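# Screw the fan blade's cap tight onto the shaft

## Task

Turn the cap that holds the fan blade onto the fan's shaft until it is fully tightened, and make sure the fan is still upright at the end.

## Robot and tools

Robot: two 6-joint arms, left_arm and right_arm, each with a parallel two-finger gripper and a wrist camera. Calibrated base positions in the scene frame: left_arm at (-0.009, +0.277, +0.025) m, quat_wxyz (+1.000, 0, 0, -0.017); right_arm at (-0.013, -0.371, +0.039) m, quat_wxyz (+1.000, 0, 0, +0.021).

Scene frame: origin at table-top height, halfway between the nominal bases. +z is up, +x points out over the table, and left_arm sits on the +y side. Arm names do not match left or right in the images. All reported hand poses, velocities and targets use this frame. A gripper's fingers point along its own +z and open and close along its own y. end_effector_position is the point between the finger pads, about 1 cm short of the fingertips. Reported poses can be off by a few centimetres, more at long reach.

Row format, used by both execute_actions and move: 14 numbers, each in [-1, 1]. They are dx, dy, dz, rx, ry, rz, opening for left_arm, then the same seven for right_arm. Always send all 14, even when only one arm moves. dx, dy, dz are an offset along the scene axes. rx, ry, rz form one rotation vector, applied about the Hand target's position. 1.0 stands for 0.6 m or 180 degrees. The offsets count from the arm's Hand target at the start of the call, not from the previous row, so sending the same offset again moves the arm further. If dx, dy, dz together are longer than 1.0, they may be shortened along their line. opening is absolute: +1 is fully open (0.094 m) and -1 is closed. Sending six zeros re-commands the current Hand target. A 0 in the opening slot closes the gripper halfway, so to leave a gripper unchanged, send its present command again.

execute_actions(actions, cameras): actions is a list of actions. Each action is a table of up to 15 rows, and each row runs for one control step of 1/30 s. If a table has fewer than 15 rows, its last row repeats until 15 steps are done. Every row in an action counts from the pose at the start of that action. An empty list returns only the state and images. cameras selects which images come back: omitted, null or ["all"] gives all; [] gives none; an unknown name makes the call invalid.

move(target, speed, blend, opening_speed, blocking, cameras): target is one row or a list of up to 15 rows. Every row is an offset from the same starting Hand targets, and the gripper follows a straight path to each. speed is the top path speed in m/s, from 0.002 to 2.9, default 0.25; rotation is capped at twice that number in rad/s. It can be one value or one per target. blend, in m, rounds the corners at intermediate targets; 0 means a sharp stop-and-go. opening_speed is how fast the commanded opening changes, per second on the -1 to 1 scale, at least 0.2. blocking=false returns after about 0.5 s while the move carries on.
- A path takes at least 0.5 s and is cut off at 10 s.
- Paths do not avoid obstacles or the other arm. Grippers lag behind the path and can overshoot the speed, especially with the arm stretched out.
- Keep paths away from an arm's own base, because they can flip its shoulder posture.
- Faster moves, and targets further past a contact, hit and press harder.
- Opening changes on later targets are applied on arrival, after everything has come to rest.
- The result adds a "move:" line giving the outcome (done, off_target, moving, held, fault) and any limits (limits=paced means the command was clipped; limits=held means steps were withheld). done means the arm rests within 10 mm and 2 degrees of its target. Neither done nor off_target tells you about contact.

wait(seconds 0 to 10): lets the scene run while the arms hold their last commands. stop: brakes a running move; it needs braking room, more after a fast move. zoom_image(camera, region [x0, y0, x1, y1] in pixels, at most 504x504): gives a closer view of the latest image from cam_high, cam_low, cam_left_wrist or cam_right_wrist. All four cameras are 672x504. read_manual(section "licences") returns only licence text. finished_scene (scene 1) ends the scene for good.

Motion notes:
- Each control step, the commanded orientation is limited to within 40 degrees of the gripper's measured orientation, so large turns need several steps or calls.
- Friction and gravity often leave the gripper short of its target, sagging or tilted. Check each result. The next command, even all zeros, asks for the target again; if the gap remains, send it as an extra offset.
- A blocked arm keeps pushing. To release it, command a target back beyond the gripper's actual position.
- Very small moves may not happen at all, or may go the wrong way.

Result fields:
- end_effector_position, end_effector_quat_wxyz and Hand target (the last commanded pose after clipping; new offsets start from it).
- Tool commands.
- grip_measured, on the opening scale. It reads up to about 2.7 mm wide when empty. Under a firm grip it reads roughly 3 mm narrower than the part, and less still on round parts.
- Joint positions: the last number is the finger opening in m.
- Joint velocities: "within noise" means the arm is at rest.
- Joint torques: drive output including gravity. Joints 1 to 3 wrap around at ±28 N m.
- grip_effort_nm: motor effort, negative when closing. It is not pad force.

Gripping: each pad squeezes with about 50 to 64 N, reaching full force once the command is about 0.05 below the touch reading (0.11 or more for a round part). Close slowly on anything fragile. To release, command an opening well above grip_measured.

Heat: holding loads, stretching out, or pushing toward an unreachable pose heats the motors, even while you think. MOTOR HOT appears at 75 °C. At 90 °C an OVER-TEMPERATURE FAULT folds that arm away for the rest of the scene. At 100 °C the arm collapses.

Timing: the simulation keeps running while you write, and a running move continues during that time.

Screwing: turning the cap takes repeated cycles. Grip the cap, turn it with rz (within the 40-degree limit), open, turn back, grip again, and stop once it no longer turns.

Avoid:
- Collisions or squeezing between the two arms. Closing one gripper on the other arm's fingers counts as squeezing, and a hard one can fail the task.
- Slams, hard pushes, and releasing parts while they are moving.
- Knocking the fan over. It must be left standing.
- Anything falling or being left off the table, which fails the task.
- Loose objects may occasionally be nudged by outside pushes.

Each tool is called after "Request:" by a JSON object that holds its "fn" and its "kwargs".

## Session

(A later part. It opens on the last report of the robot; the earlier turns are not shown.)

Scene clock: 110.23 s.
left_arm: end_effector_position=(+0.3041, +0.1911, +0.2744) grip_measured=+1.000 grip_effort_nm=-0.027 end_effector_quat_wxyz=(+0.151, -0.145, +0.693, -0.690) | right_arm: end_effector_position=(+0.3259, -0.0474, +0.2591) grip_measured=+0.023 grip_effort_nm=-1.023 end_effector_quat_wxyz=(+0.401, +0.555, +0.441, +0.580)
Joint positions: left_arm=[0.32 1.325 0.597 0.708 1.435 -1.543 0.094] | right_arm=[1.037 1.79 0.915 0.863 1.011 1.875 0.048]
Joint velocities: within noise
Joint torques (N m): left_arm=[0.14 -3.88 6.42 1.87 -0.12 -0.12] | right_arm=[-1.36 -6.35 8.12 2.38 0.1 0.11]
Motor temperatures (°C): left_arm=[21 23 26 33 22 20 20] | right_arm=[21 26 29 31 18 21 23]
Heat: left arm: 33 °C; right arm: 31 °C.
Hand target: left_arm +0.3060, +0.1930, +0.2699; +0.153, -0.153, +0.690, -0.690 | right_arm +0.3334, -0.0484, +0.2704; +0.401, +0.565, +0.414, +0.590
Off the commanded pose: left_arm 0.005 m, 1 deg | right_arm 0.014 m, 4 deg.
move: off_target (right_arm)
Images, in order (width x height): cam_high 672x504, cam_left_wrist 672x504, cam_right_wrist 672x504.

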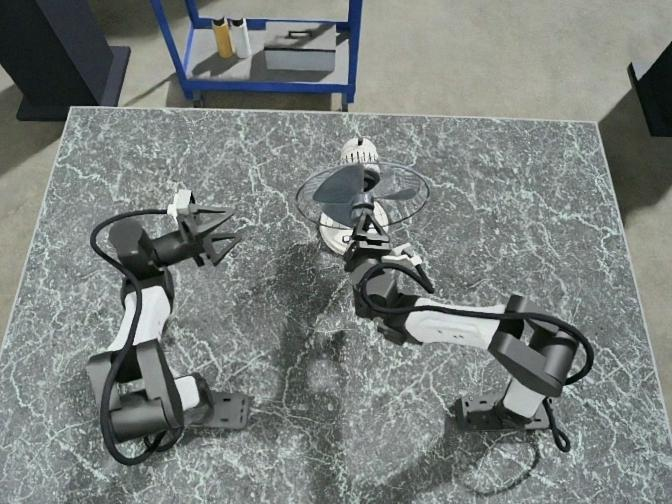

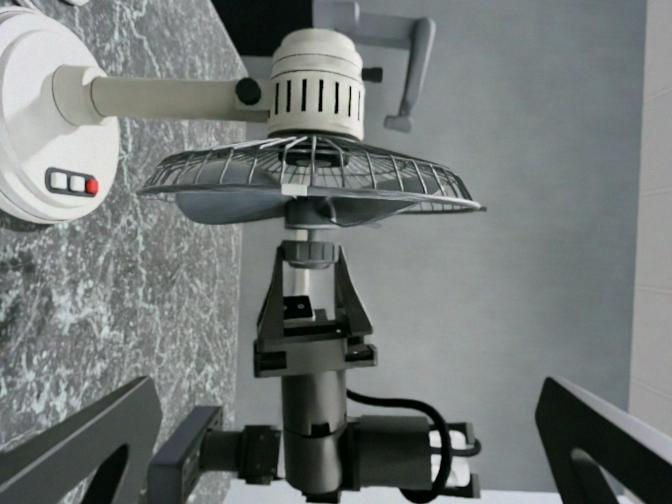

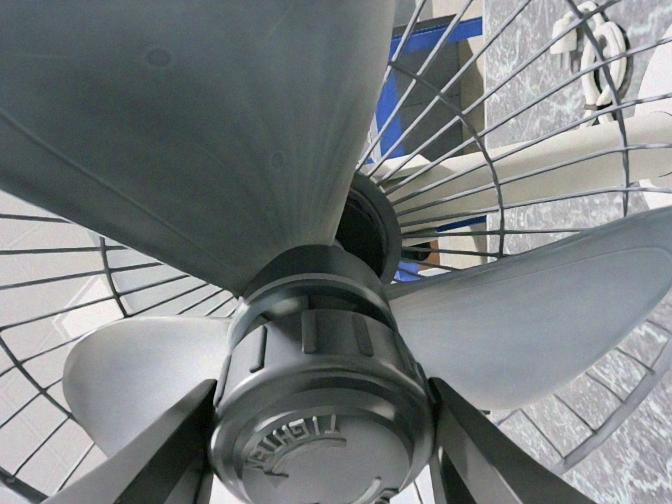

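Request:
{"fn": "move", "kwargs": {"target": [[0,0,0,0,0,0,1, 0.0,-0.0060,0.0,0,0,-0.0067,-0.15]], "speed": 0.01, "cameras": ["cam_right_wrist","cam_high","cam_left_wrist"]}}

Request:
{"fn": "zoom_image", "kwargs": {"camera": "cam_left_wrist", "region": [255, 205, 365, 305]}}

Request:
{"fn": "zoom_image", "kwargs": {"camera": "cam_high", "region": [345, 190, 385, 240]}}

Request:
{"fn": "zoom_image", "kwargs": {"camera": "cam_right_wrist", "region": [205, 180, 445, 420]}}

Scene clock: 111.73 s.
left_arm: end_effector_position=(+0.3041, +0.1911, +0.2744) grip_measured=+1.000 grip_effort_nm=-0.032 end_effector_quat_wxyz=(+0.151, -0.145, +0.693, -0.690) | right_arm: end_effector_position=(+0.3259, -0.0482, +0.2591) grip_measured=+0.023 grip_effort_nm=-1.023 end_effector_quat_wxyz=(+0.402, +0.556, +0.440, +0.579)
Joint positions: left_arm=[0.32 1.325 0.597 0.708 1.435 -1.543 0.094] | right_arm=[1.037 1.79 0.915 0.863 1.015 1.875 0.048]
Joint velocities: within noise
Joint torques (N m): left_arm=[0.09 -3.95 6.48 1.85 -0.1 -0.11] | right_arm=[-1.24 -6.27 8.24 2.4 0.3 0.1]
Motor temperatures (°C): left_arm=[21 23 26 33 22 20 20] | right_arm=[21 26 29 31 18 21 23]
Heat: left arm: 33 °C; right arm: 31 °C.
Hand target: left_arm +0.3060, +0.1930, +0.2699; +0.153, -0.153, +0.690, -0.690 | right_arm +0.3334, -0.0520, +0.2704; +0.408, +0.569, +0.408, +0.586
Off the commanded pose: left_arm 0.005 m, 1 deg | right_arm 0.014 m, 4 deg.
move: off_target (right_arm)
Images, in order (width x height): cam_high 672x504, cam_left_wrist 672x504, cam_right_wrist 672x504.

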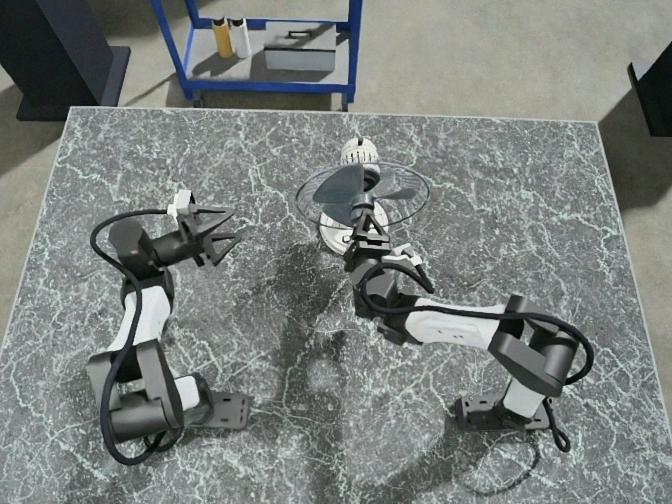

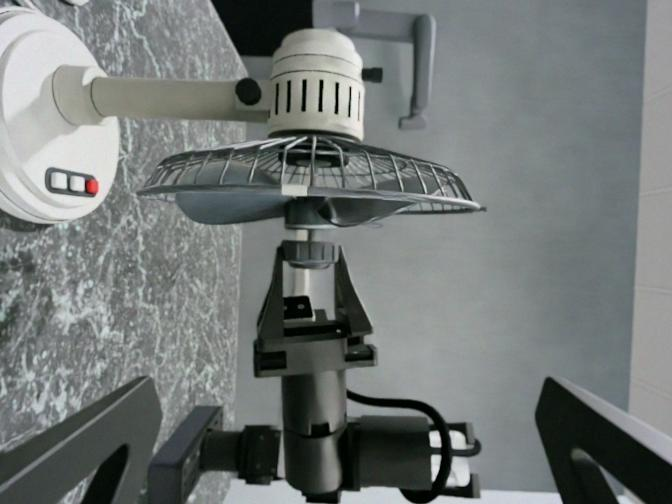

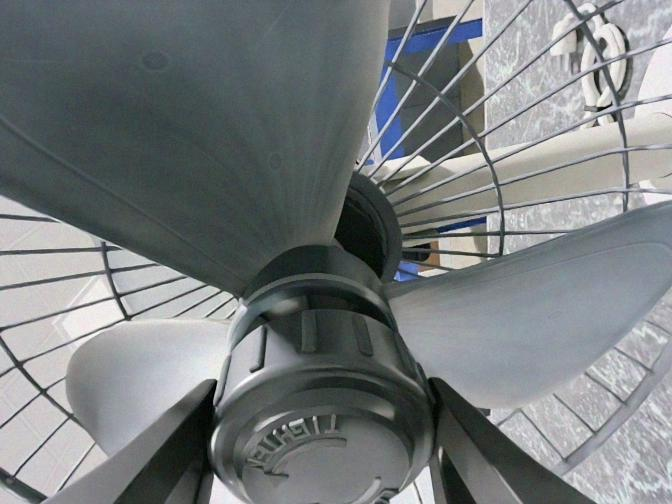

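Scaled by 4.582 from the camera's 672x504 image, which has a finer 960x720 frame.

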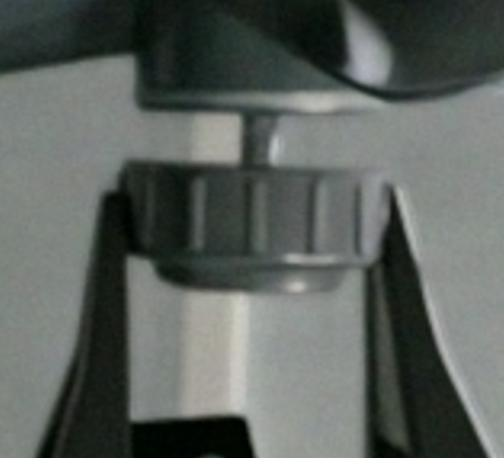

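Scaled by 10.080 from the camera's 672x504 image, which has a finer 960x720 frame.

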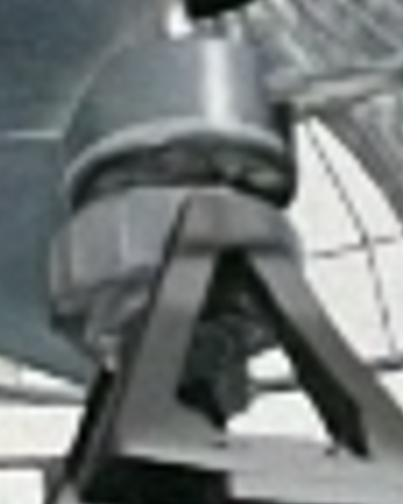

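Scaled by 2.100 from the camera's 672x504 image, which has a finer 960x720 frame.

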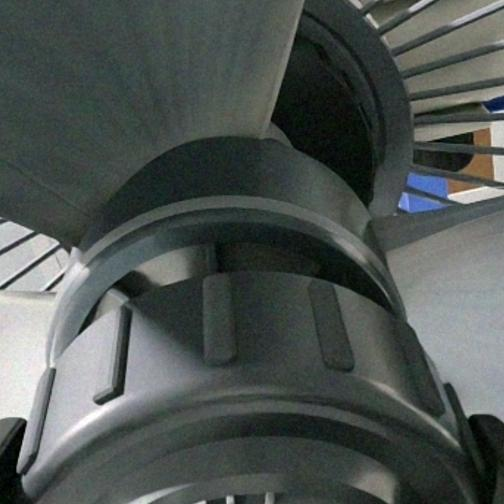

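Request:
{"fn": "move", "kwargs": {"target": [[0,0,0,0,0,0,1, -0.0117,0.0,0.0,0,0,0,-0.15]], "speed": 0.02, "cameras": ["cam_right_wrist","cam_high","cam_left_wrist"]}}

Request:
{"fn": "zoom_image", "kwargs": {"camera": "cam_left_wrist", "region": [255, 205, 365, 305]}}

Request:
{"fn": "zoom_image", "kwargs": {"camera": "cam_high", "region": [345, 190, 385, 240]}}

Request:
{"fn": "zoom_image", "kwargs": {"camera": "cam_right_wrist", "region": [205, 180, 445, 420]}}

Scene clock: 112.70 s.
left_arm: end_effector_position=(+0.3041, +0.1911, +0.2744) grip_measured=+1.000 grip_effort_nm=-0.027 end_effector_quat_wxyz=(+0.151, -0.145, +0.693, -0.690) | right_arm: end_effector_position=(+0.3255, -0.0511, +0.2593) grip_measured=+0.023 grip_effort_nm=-1.028 end_effector_quat_wxyz=(+0.408, +0.560, +0.435, +0.576)
Joint positions: left_arm=[0.32 1.325 0.597 0.708 1.435 -1.543 0.094] | right_arm=[1.039 1.79 0.915 0.864 1.036 1.875 0.048]
Joint velocities: within noise
Joint torques (N m): left_arm=[0.14 -3.93 6.41 1.86 -0.06 -0.12] | right_arm=[0.16 -7.28 7.01 2.41 0.22 0.05]
Motor temperatures (°C): left_arm=[21 23 26 33 22 20 20] | right_arm=[21 26 29 31 18 21 23]
Heat: left arm: 33 °C; right arm: 31 °C.
Hand target: left_arm +0.3060, +0.1930, +0.2699; +0.153, -0.153, +0.690, -0.690 | right_arm +0.3264, -0.0519, +0.2704; +0.408, +0.569, +0.408, +0.586
Off the commanded pose: left_arm 0.005 m, 1 deg | right_arm 0.011 m, 3 deg.
move: off_target (right_arm)
Images, in order (width x height): cam_high 672x504, cam_left_wrist 672x504, cam_right_wrist 672x504.

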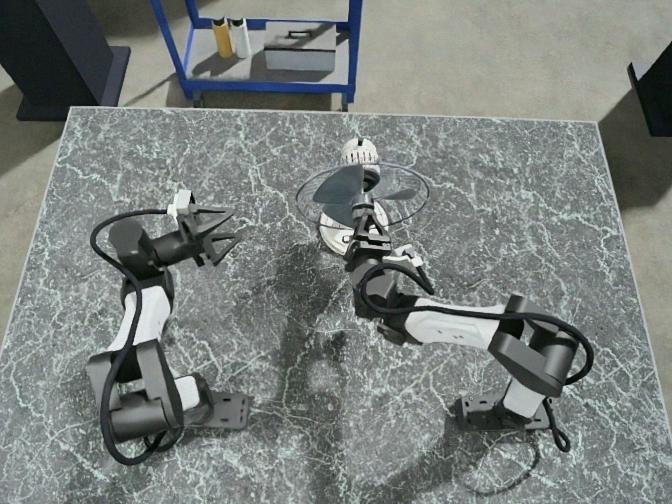

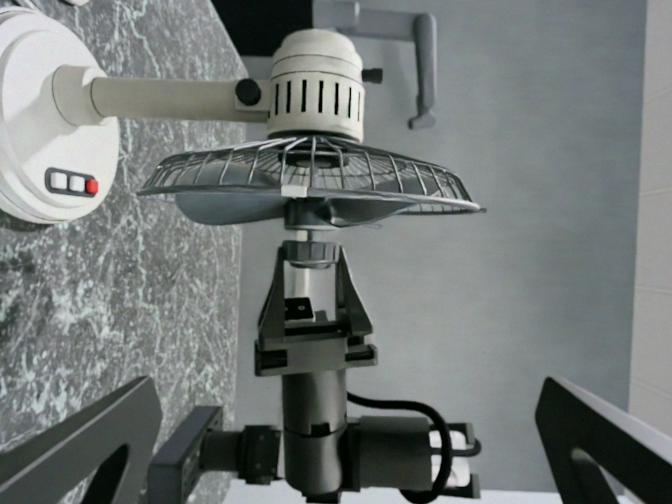

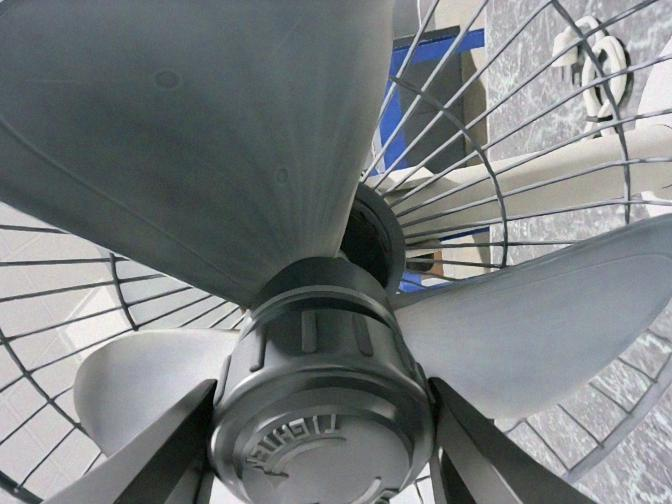

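Scaled by 4.582 from the camera's 672x504 image, which has a finer 960x720 frame.

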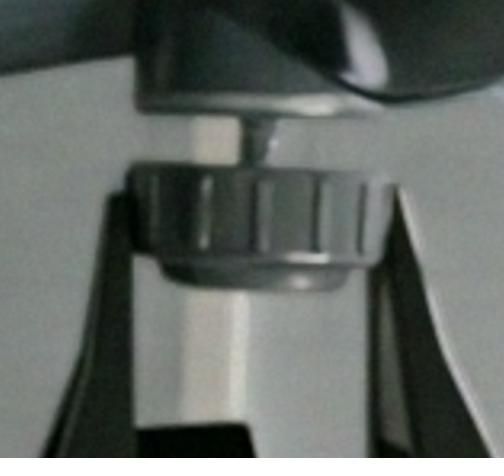

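Scaled by 10.080 from the camera's 672x504 image, which has a finer 960x720 frame.

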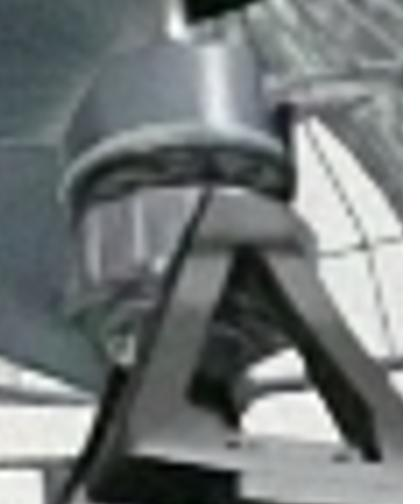

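Scaled by 2.100 from the camera's 672x504 image, which has a finer 960x720 frame.

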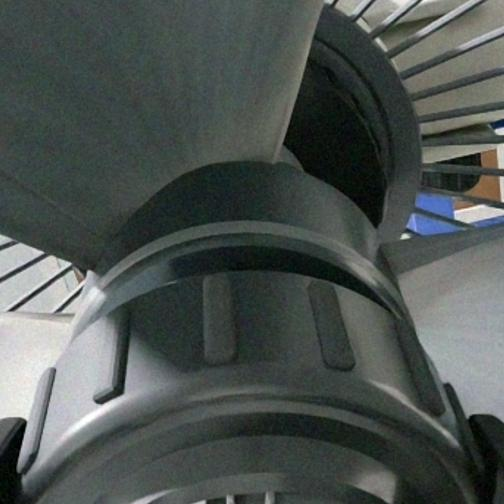

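Request:
{"fn": "move", "kwargs": {"target": [[0,0,0,0,0,0,1, 0.0,0.0135,0.0,0,0,0.015,-0.15]], "speed": 0.02, "cameras": ["cam_right_wrist","cam_high","cam_left_wrist"]}}

Request:
{"fn": "zoom_image", "kwargs": {"camera": "cam_left_wrist", "region": [255, 205, 365, 305]}}

Request:
{"fn": "zoom_image", "kwargs": {"camera": "cam_high", "region": [345, 190, 385, 240]}}

Request:
{"fn": "zoom_image", "kwargs": {"camera": "cam_right_wrist", "region": [205, 180, 445, 420]}}

Scene clock: 114.63 s.
left_arm: end_effector_position=(+0.3041, +0.1911, +0.2744) grip_measured=+1.000 grip_effort_nm=-0.027 end_effector_quat_wxyz=(+0.151, -0.145, +0.693, -0.690) | right_arm: end_effector_position=(+0.3254, -0.0490, +0.2596) grip_measured=+0.023 grip_effort_nm=-1.023 end_effector_quat_wxyz=(+0.404, +0.558, +0.437, +0.579)
Joint positions: left_arm=[0.32 1.325 0.597 0.708 1.435 -1.543 0.094] | right_arm=[1.039 1.79 0.915 0.866 1.024 1.875 0.048]
Joint velocities: within noise
Joint torques (N m): left_arm=[0.02 -3.93 6.45 1.87 -0.1 -0.09] | right_arm=[0.25 -7.36 7.19 2.34 -0.13 0.13]
Motor temperatures (°C): left_arm=[21 23 26 33 22 20 20] | right_arm=[21 26 29 32 18 21 23]
Heat: left arm: 33 °C; right arm: 32 °C.
Hand target: left_arm +0.3060, +0.1930, +0.2699; +0.153, -0.153, +0.690, -0.690 | right_arm +0.3264, -0.0438, +0.2704; +0.394, +0.560, +0.421, +0.595
Off the commanded pose: left_arm 0.005 m, 1 deg | right_arm 0.012 m, 3 deg.
move: off_target (right_arm)
Images, in order (width x height): cam_high 672x504, cam_left_wrist 672x504, cam_right_wrist 672x504.

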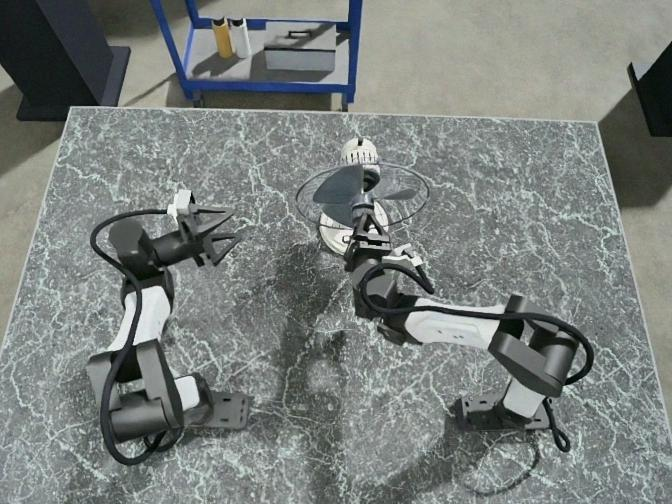

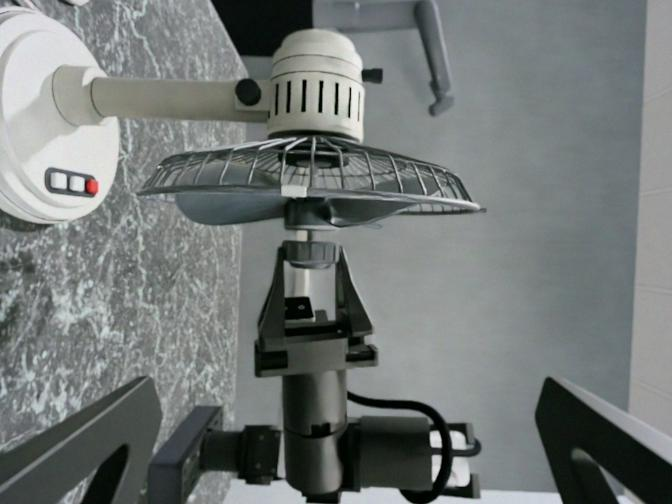

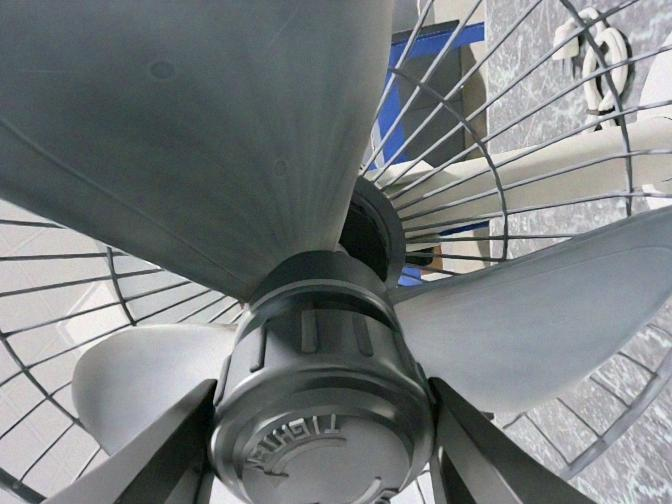

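Scaled by 4.582 from the camera's 672x504 image, which has a finer 960x720 frame.

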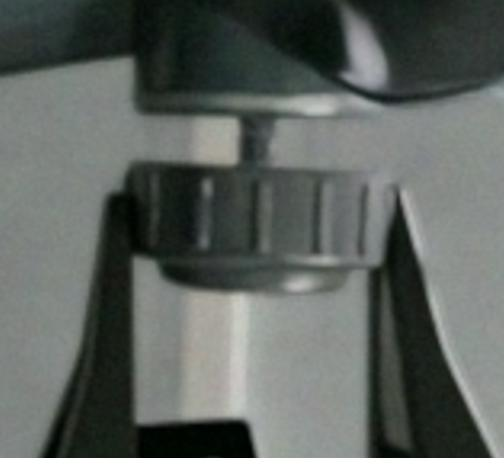

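Scaled by 10.080 from the camera's 672x504 image, which has a finer 960x720 frame.

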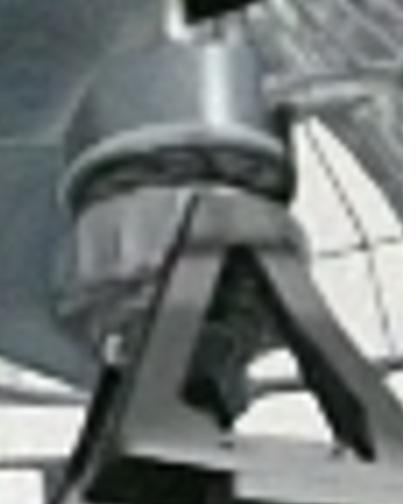

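Scaled by 2.100 from the camera's 672x504 image, which has a finer 960x720 frame.

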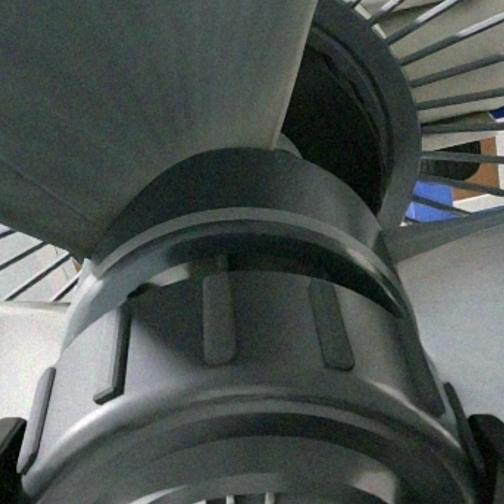

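Request:
{"fn": "move", "kwargs": {"target": [[0,0,0,0,0,0,1, 0.0082,-0.0003,-0.0055,0,0,0,-0.15]], "speed": 0.02, "cameras": ["cam_right_wrist","cam_high","cam_left_wrist"]}}

Request:
{"fn": "zoom_image", "kwargs": {"camera": "cam_left_wrist", "region": [255, 205, 365, 305]}}

Request:
{"fn": "zoom_image", "kwargs": {"camera": "cam_high", "region": [345, 190, 385, 240]}}

Request:
{"fn": "zoom_image", "kwargs": {"camera": "cam_right_wrist", "region": [205, 180, 445, 420]}}

Scene clock: 116.00 s.
left_arm: end_effector_position=(+0.3041, +0.1911, +0.2744) grip_measured=+1.000 grip_effort_nm=-0.027 end_effector_quat_wxyz=(+0.151, -0.145, +0.693, -0.690) | right_arm: end_effector_position=(+0.3256, -0.0476, +0.2589) grip_measured=+0.023 grip_effort_nm=-1.033 end_effector_quat_wxyz=(+0.402, +0.557, +0.437, +0.581)
Joint positions: left_arm=[0.32 1.325 0.597 0.708 1.435 -1.543 0.094] | right_arm=[1.039 1.795 0.915 0.877 1.019 1.875 0.048]
Joint velocities: within noise
Joint torques (N m): left_arm=[0.13 -3.86 6.41 1.82 -0.09 -0.12] | right_arm=[-1.13 -6.46 7.46 2.36 -0.22 0.08]
Motor temperatures (°C): left_arm=[21 23 26 33 22 20 20] | right_arm=[21 26 29 32 18 21 23]
Heat: left arm: 33 °C; right arm: 32 °C.
Hand target: left_arm +0.3060, +0.1930, +0.2699; +0.153, -0.153, +0.690, -0.690 | right_arm +0.3313, -0.0441, +0.2671; +0.394, +0.560, +0.421, +0.595
Off the commanded pose: left_arm 0.005 m, 1 deg | right_arm 0.011 m, 3 deg.
move: off_target (right_arm)
Images, in order (width x height): cam_high 672x504, cam_left_wrist 672x504, cam_right_wrist 672x504.

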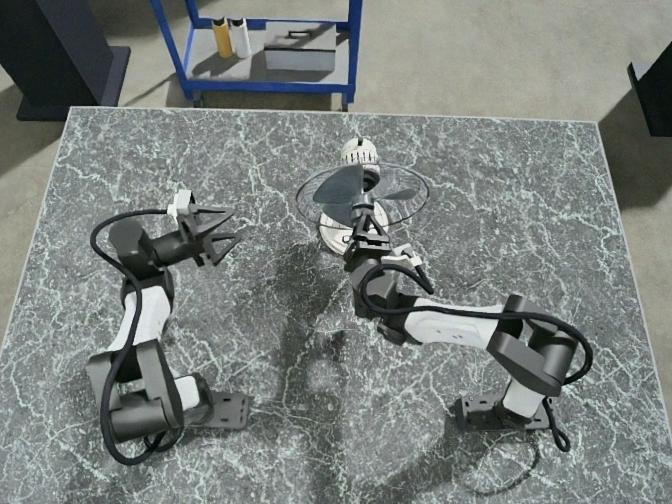

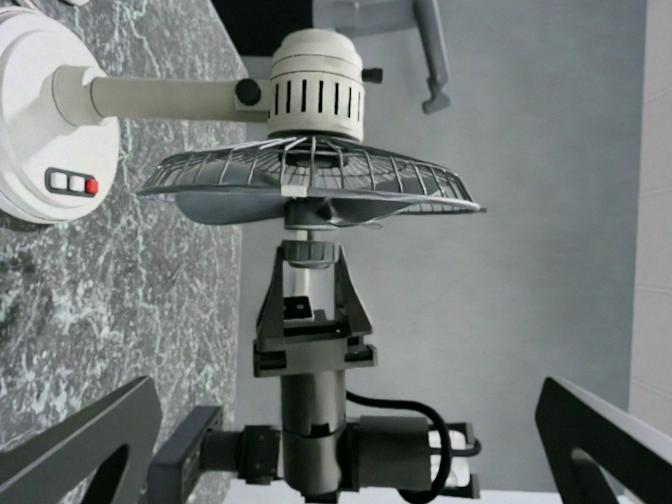

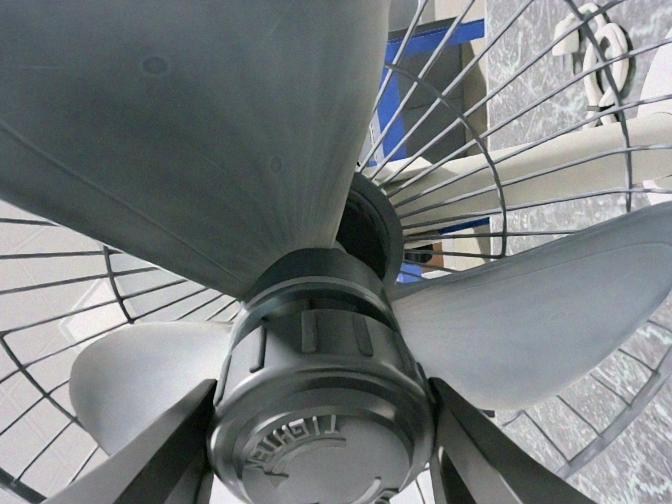

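Scaled by 4.582 from the camera's 672x504 image, which has a finer 960x720 frame.

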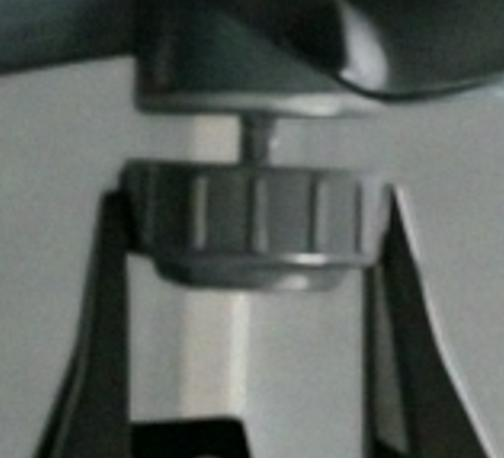

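Scaled by 10.080 from the camera's 672x504 image, which has a finer 960x720 frame.

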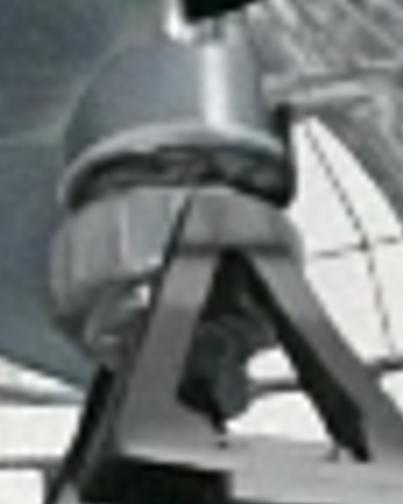

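Scaled by 2.100 from the camera's 672x504 image, which has a finer 960x720 frame.

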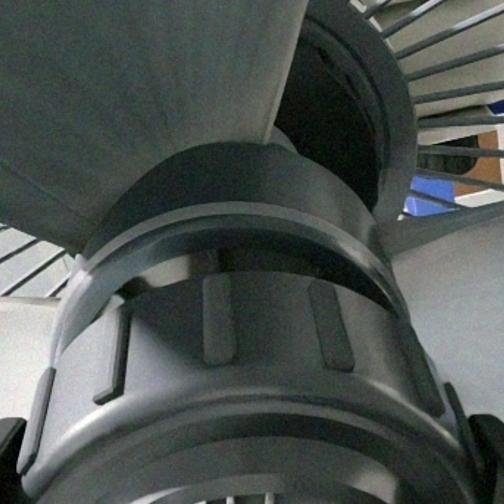

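Request:
{"fn": "move", "kwargs": {"target": [[0,0,0,0,0,0,1, 0.0005,-0.0120,0.0,0,0,-0.0135,-0.15]], "speed": 0.01, "cameras": ["cam_high"]}}

Request:
{"fn": "zoom_image", "kwargs": {"camera": "cam_high", "region": [345, 190, 385, 240]}}

Scene clock: 119.07 s.
left_arm: end_effector_position=(+0.3041, +0.1911, +0.2744) grip_measured=+1.000 grip_effort_nm=-0.027 end_effector_quat_wxyz=(+0.151, -0.145, +0.693, -0.690) | right_arm: end_effector_position=(+0.3258, -0.0499, +0.2591) grip_measured=+0.023 grip_effort_nm=-1.028 end_effector_quat_wxyz=(+0.405, +0.560, +0.433, +0.579)
Joint positions: left_arm=[0.32 1.325 0.597 0.708 1.435 -1.543 0.094] | right_arm=[1.039 1.796 0.915 0.879 1.032 1.875 0.048]
Joint velocities: within noise
Joint torques (N m): left_arm=[0.12 -3.85 6.32 1.87 -0.09 -0.13] | right_arm=[-0.98 -6.27 7.34 2.37 0.09 0.08]
Motor temperatures (°C): left_arm=[21 23 26 33 22 20 20] | right_arm=[21 26 29 32 18 21 23]
Heat: left arm: 33 °C; right arm: 32 °C.
Hand target: left_arm +0.3060, +0.1930, +0.2699; +0.153, -0.153, +0.690, -0.690 | right_arm +0.3316, -0.0512, +0.2670; +0.406, +0.569, +0.409, +0.587
Off the commanded pose: left_arm 0.005 m, 1 deg | right_arm 0.010 m, 3 deg.
move: off_target (right_arm)
Images, in order (width x height): cam_high 672x504.

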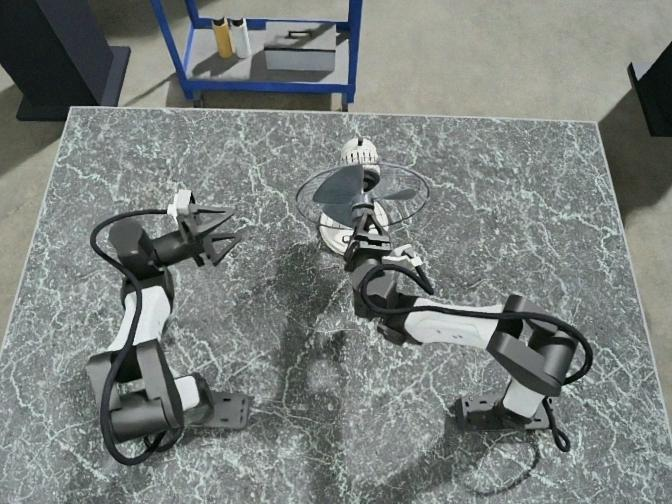

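Scaled by 10.080 from the camera's 672x504 image, which has a finer 960x720 frame.

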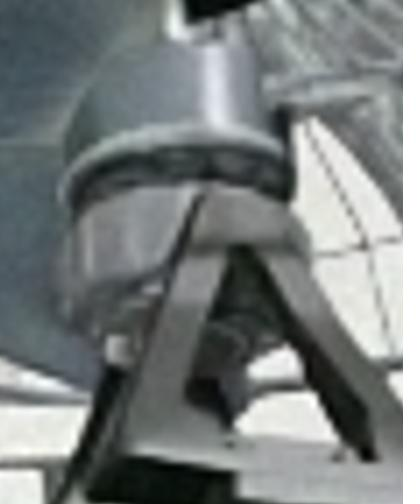

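Request:
{"fn": "execute_actions", "kwargs": {"actions": [], "cameras": ["cam_left_wrist","cam_right_wrist"]}}

Request:
{"fn": "zoom_image", "kwargs": {"camera": "cam_left_wrist", "region": [270, 210, 350, 290]}}

Request:
{"fn": "zoom_image", "kwargs": {"camera": "cam_right_wrist", "region": [205, 180, 445, 420]}}

Scene clock: 119.23 s.
left_arm: end_effector_position=(+0.3041, +0.1911, +0.2744) grip_measured=+1.000 grip_effort_nm=-0.022 end_effector_quat_wxyz=(+0.151, -0.145, +0.693, -0.690) | right_arm: end_effector_position=(+0.3258, -0.0499, +0.2591) grip_measured=+0.023 grip_effort_nm=-1.023 end_effector_quat_wxyz=(+0.405, +0.560, +0.432, +0.579)
Joint positions: left_arm=[0.32 1.325 0.597 0.708 1.435 -1.543 0.094] | right_arm=[1.039 1.796 0.915 0.879 1.033 1.875 0.048]
Joint velocities: within noise
Joint torques (N m): left_arm=[0.1 -3.78 6.43 1.86 -0.09 -0.1] | right_arm=[-1.02 -6.37 7.39 2.35 0.08 0.09]
Motor temperatures (°C): left_arm=[21 23 26 33 22 20 20] | right_arm=[21 26 29 32 18 21 23]
Heat: left arm: 33 °C; right arm: 32 °C.
Hand target: left_arm +0.3060, +0.1930, +0.2699; +0.153, -0.153, +0.690, -0.690 | right_arm +0.3316, -0.0512, +0.2670; +0.406, +0.568, +0.409, +0.587
Tool commands: left_gripper/opening=+1.0 right_gripper/opening=-0.15
Off the commanded pose: left_arm 0.005 m, 1 deg | right_arm 0.010 m, 3 deg.
Images, in order (width x height): cam_left_wrist 672x504, cam_right_wrist 672x504.

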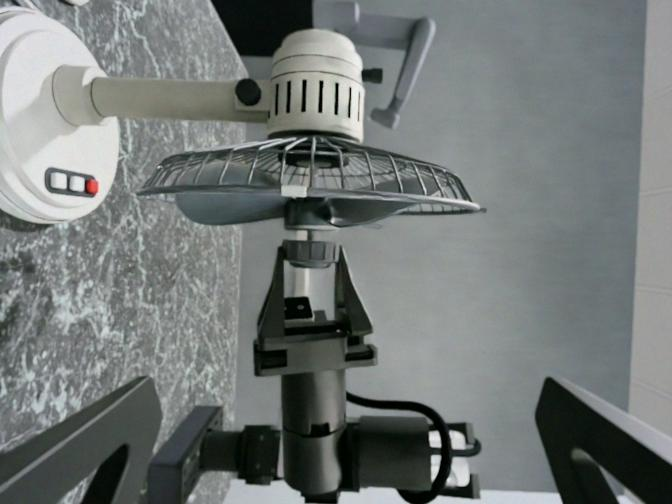

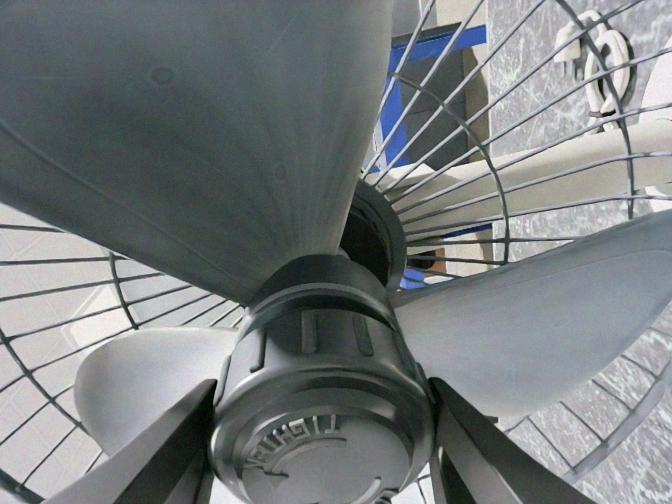

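Scaled by 6.300 from the camera's 672x504 image, which has a finer 960x720 frame.

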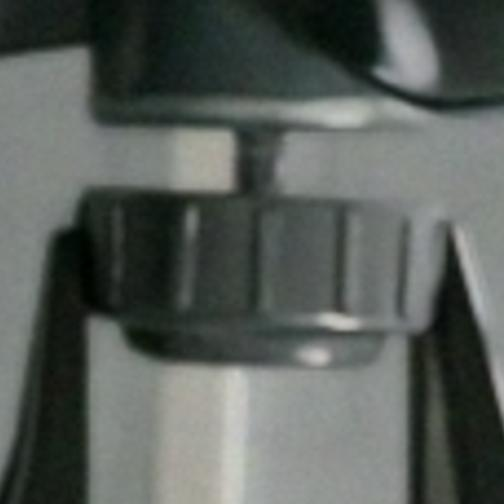

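Scaled by 2.100 from the camera's 672x504 image, which has a finer 960x720 frame.

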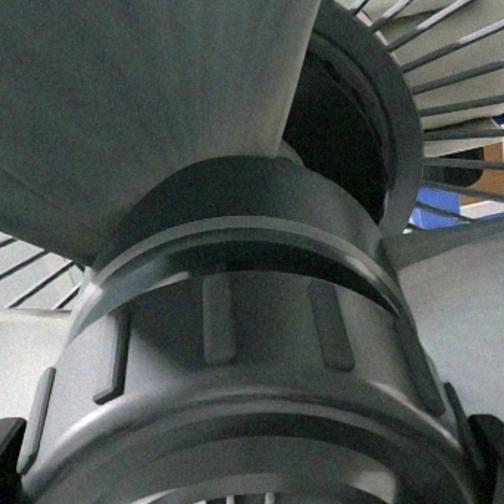

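Request:
{"fn": "move", "kwargs": {"target": [[0,0,0,0,0,0,1, -0.0067,0.0107,0.0,0,0,0.0117,-0.15]], "speed": 0.02, "cameras": ["cam_high","cam_right_wrist","cam_left_wrist"]}}

Request:
{"fn": "zoom_image", "kwargs": {"camera": "cam_high", "region": [345, 190, 385, 240]}}

Request:
{"fn": "zoom_image", "kwargs": {"camera": "cam_right_wrist", "region": [205, 180, 445, 420]}}

Request:
{"fn": "zoom_image", "kwargs": {"camera": "cam_left_wrist", "region": [270, 210, 350, 290]}}

Scene clock: 120.97 s.
left_arm: end_effector_position=(+0.3041, +0.1911, +0.2744) grip_measured=+1.000 grip_effort_nm=-0.027 end_effector_quat_wxyz=(+0.151, -0.145, +0.693, -0.690) | right_arm: end_effector_position=(+0.3257, -0.0490, +0.2592) grip_measured=+0.023 grip_effort_nm=-1.028 end_effector_quat_wxyz=(+0.404, +0.559, +0.434, +0.580)
Joint positions: left_arm=[0.32 1.325 0.597 0.708 1.435 -1.543 0.094] | right_arm=[1.039 1.796 0.915 0.88 1.027 1.875 0.048]
Joint velocities: within noise
Joint torques (N m): left_arm=[-0.03 -3.77 6.41 1.86 -0.09 -0.1] | right_arm=[-0.13 -6.83 6.94 2.35 -0.15 0.11]
Motor temperatures (°C): left_arm=[21 23 26 33 22 20 20] | right_arm=[21 26 29 32 18 21 23]
Heat: left arm: 33 °C; right arm: 32 °C.
Hand target: left_arm +0.3060, +0.1930, +0.2699; +0.153, -0.153, +0.690, -0.690 | right_arm +0.3276, -0.0448, +0.2670; +0.395, +0.561, +0.419, +0.594
Off the commanded pose: left_arm 0.005 m, 1 deg | right_arm 0.009 m, 2 deg.
move: done
Images, in order (width x height): cam_high 672x504, cam_left_wrist 672x504, cam_right_wrist 672x504.

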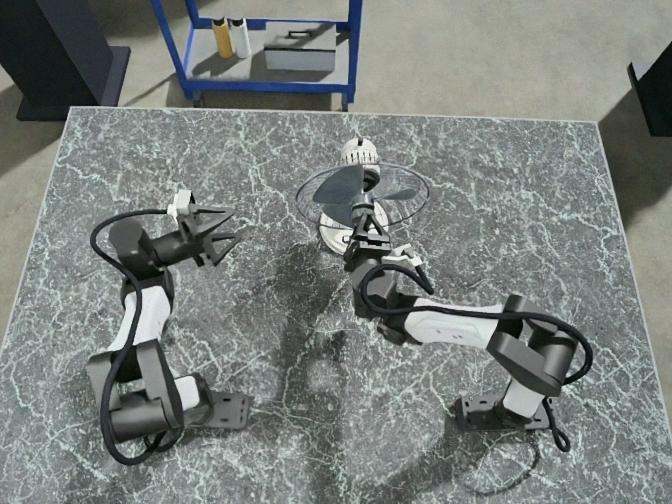

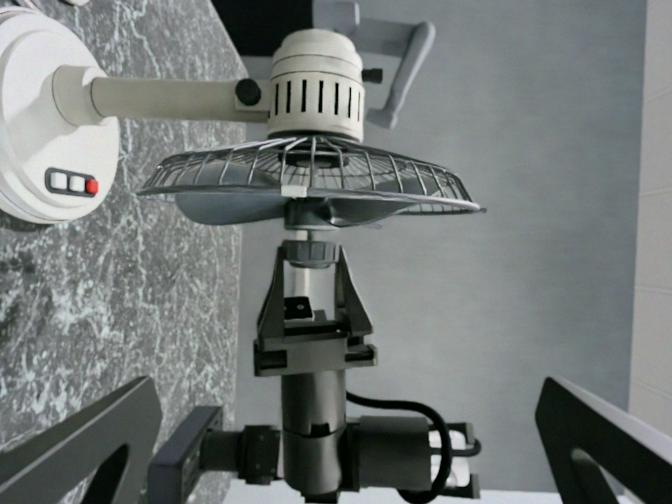

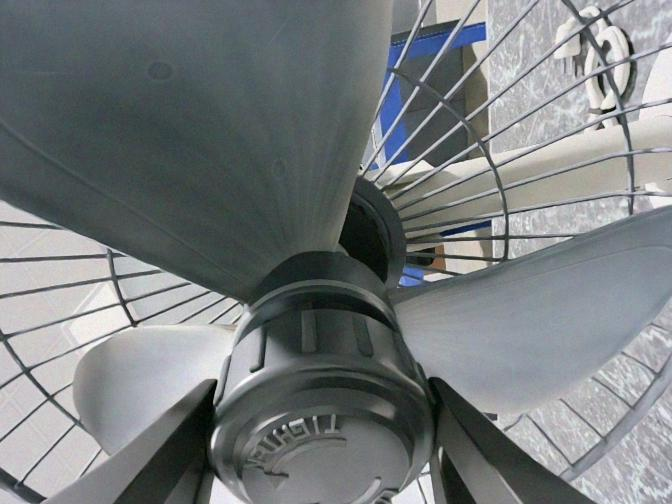

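Scaled by 10.080 from the camera's 672x504 image, which has a finer 960x720 frame.

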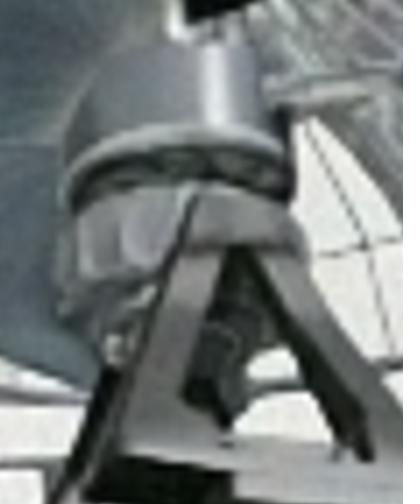

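Scaled by 2.100 from the camera's 672x504 image, which has a finer 960x720 frame.

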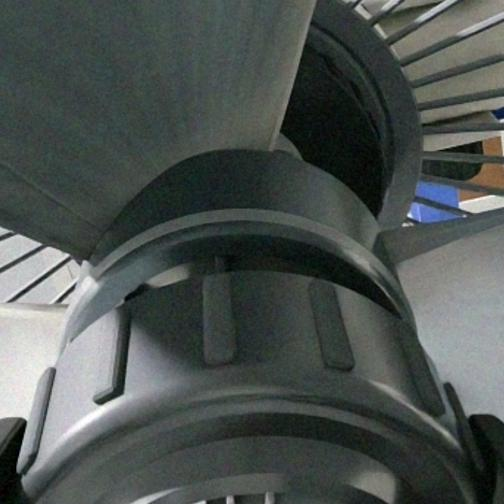

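Scaled by 6.300 from the camera's 672x504 image, which has a finer 960x720 frame.

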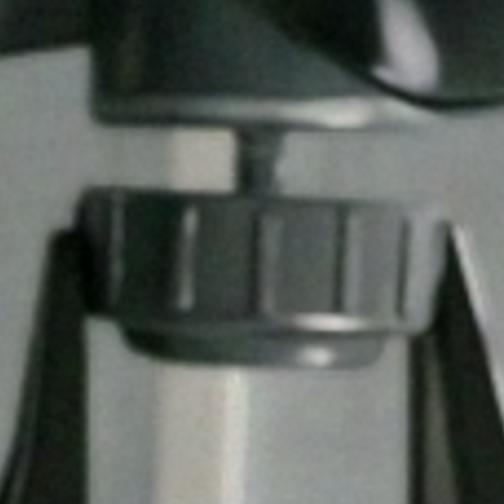

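Request:
{"fn": "move", "kwargs": {"target": [[0,0,0,0,0,0,1, 0.0105,0.0,0.0003,0,0,0,-0.15]], "speed": 0.02, "cameras": ["cam_high","cam_right_wrist","cam_left_wrist"]}}

Request:
{"fn": "zoom_image", "kwargs": {"camera": "cam_high", "region": [345, 190, 385, 240]}}

Request:
{"fn": "zoom_image", "kwargs": {"camera": "cam_right_wrist", "region": [205, 180, 445, 420]}}

Request:
{"fn": "zoom_image", "kwargs": {"camera": "cam_left_wrist", "region": [270, 210, 350, 290]}}

Scene clock: 121.97 s.
left_arm: end_effector_position=(+0.3041, +0.1911, +0.2744) grip_measured=+1.000 grip_effort_nm=-0.032 end_effector_quat_wxyz=(+0.151, -0.145, +0.693, -0.690) | right_arm: end_effector_position=(+0.3266, -0.0485, +0.2585) grip_measured=+0.023 grip_effort_nm=-1.028 end_effector_quat_wxyz=(+0.402, +0.558, +0.435, +0.581)
Joint positions: left_arm=[0.32 1.325 0.597 0.708 1.435 -1.543 0.094] | right_arm=[1.036 1.798 0.915 0.881 1.02 1.875 0.048]
Joint velocities: within noise
Joint torques (N m): left_arm=[0.12 -4.04 6.41 1.84 -0.07 -0.12] | right_arm=[-1.33 -6.32 7.73 2.31 -0.23 0.12]
Motor temperatures (°C): left_arm=[21 23 26 34 22 20 20] | right_arm=[21 26 30 32 18 21 23]
Heat: left arm: 34 °C; right arm: 32 °C.
Hand target: left_arm +0.3060, +0.1930, +0.2699; +0.153, -0.153, +0.690, -0.690 | right_arm +0.3340, -0.0449, +0.2672; +0.396, +0.561, +0.419, +0.594
Off the commanded pose: left_arm 0.005 m, 1 deg | right_arm 0.012 m, 3 deg.
move: off_target (right_arm)
Images, in order (width x height): cam_high 672x504, cam_left_wrist 672x504, cam_right_wrist 672x504.

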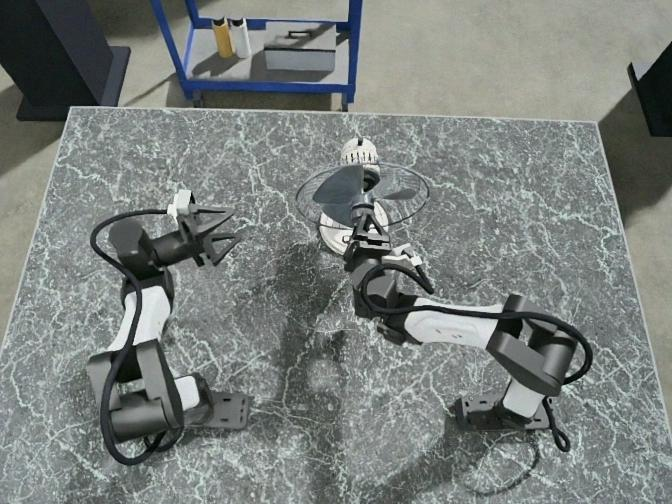

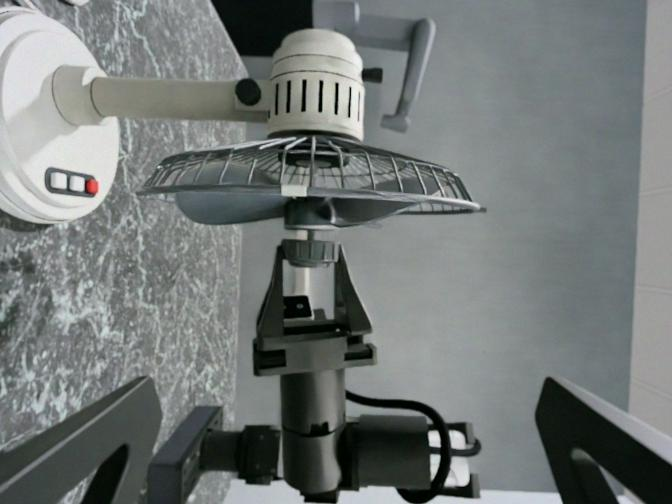

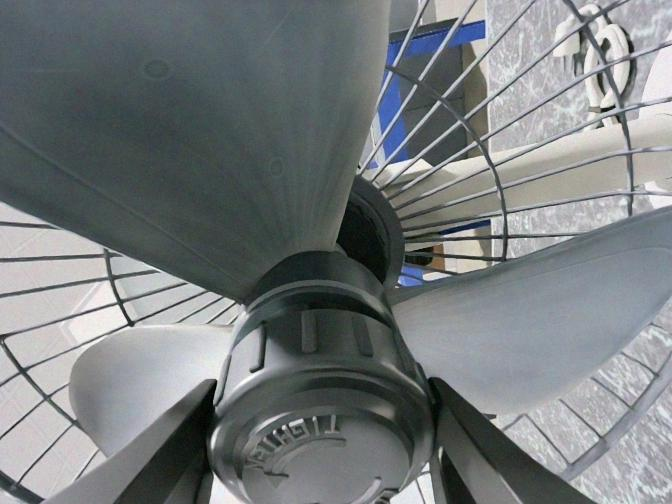

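Scaled by 10.080 from the camera's 672x504 image, which has a finer 960x720 frame.

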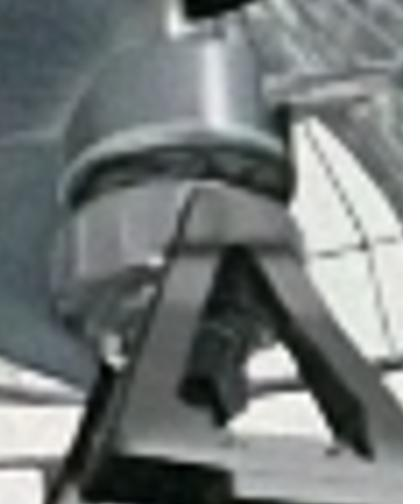

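Scaled by 2.100 from the camera's 672x504 image, which has a finer 960x720 frame.

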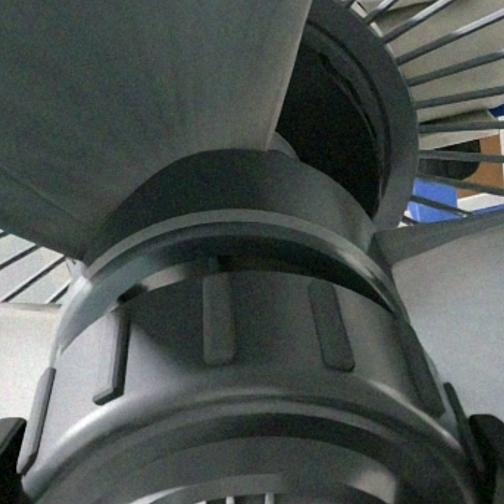

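Scaled by 6.300 from the camera's 672x504 image, which has a finer 960x720 frame.

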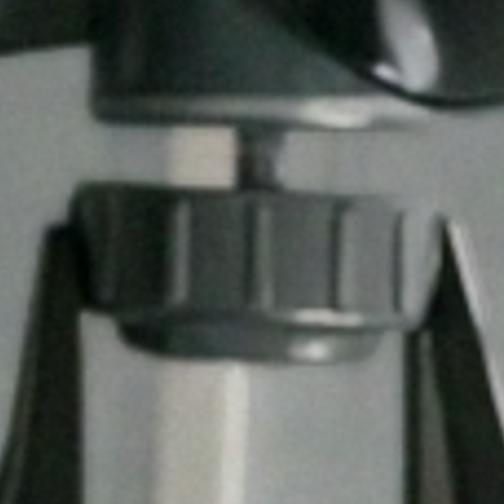

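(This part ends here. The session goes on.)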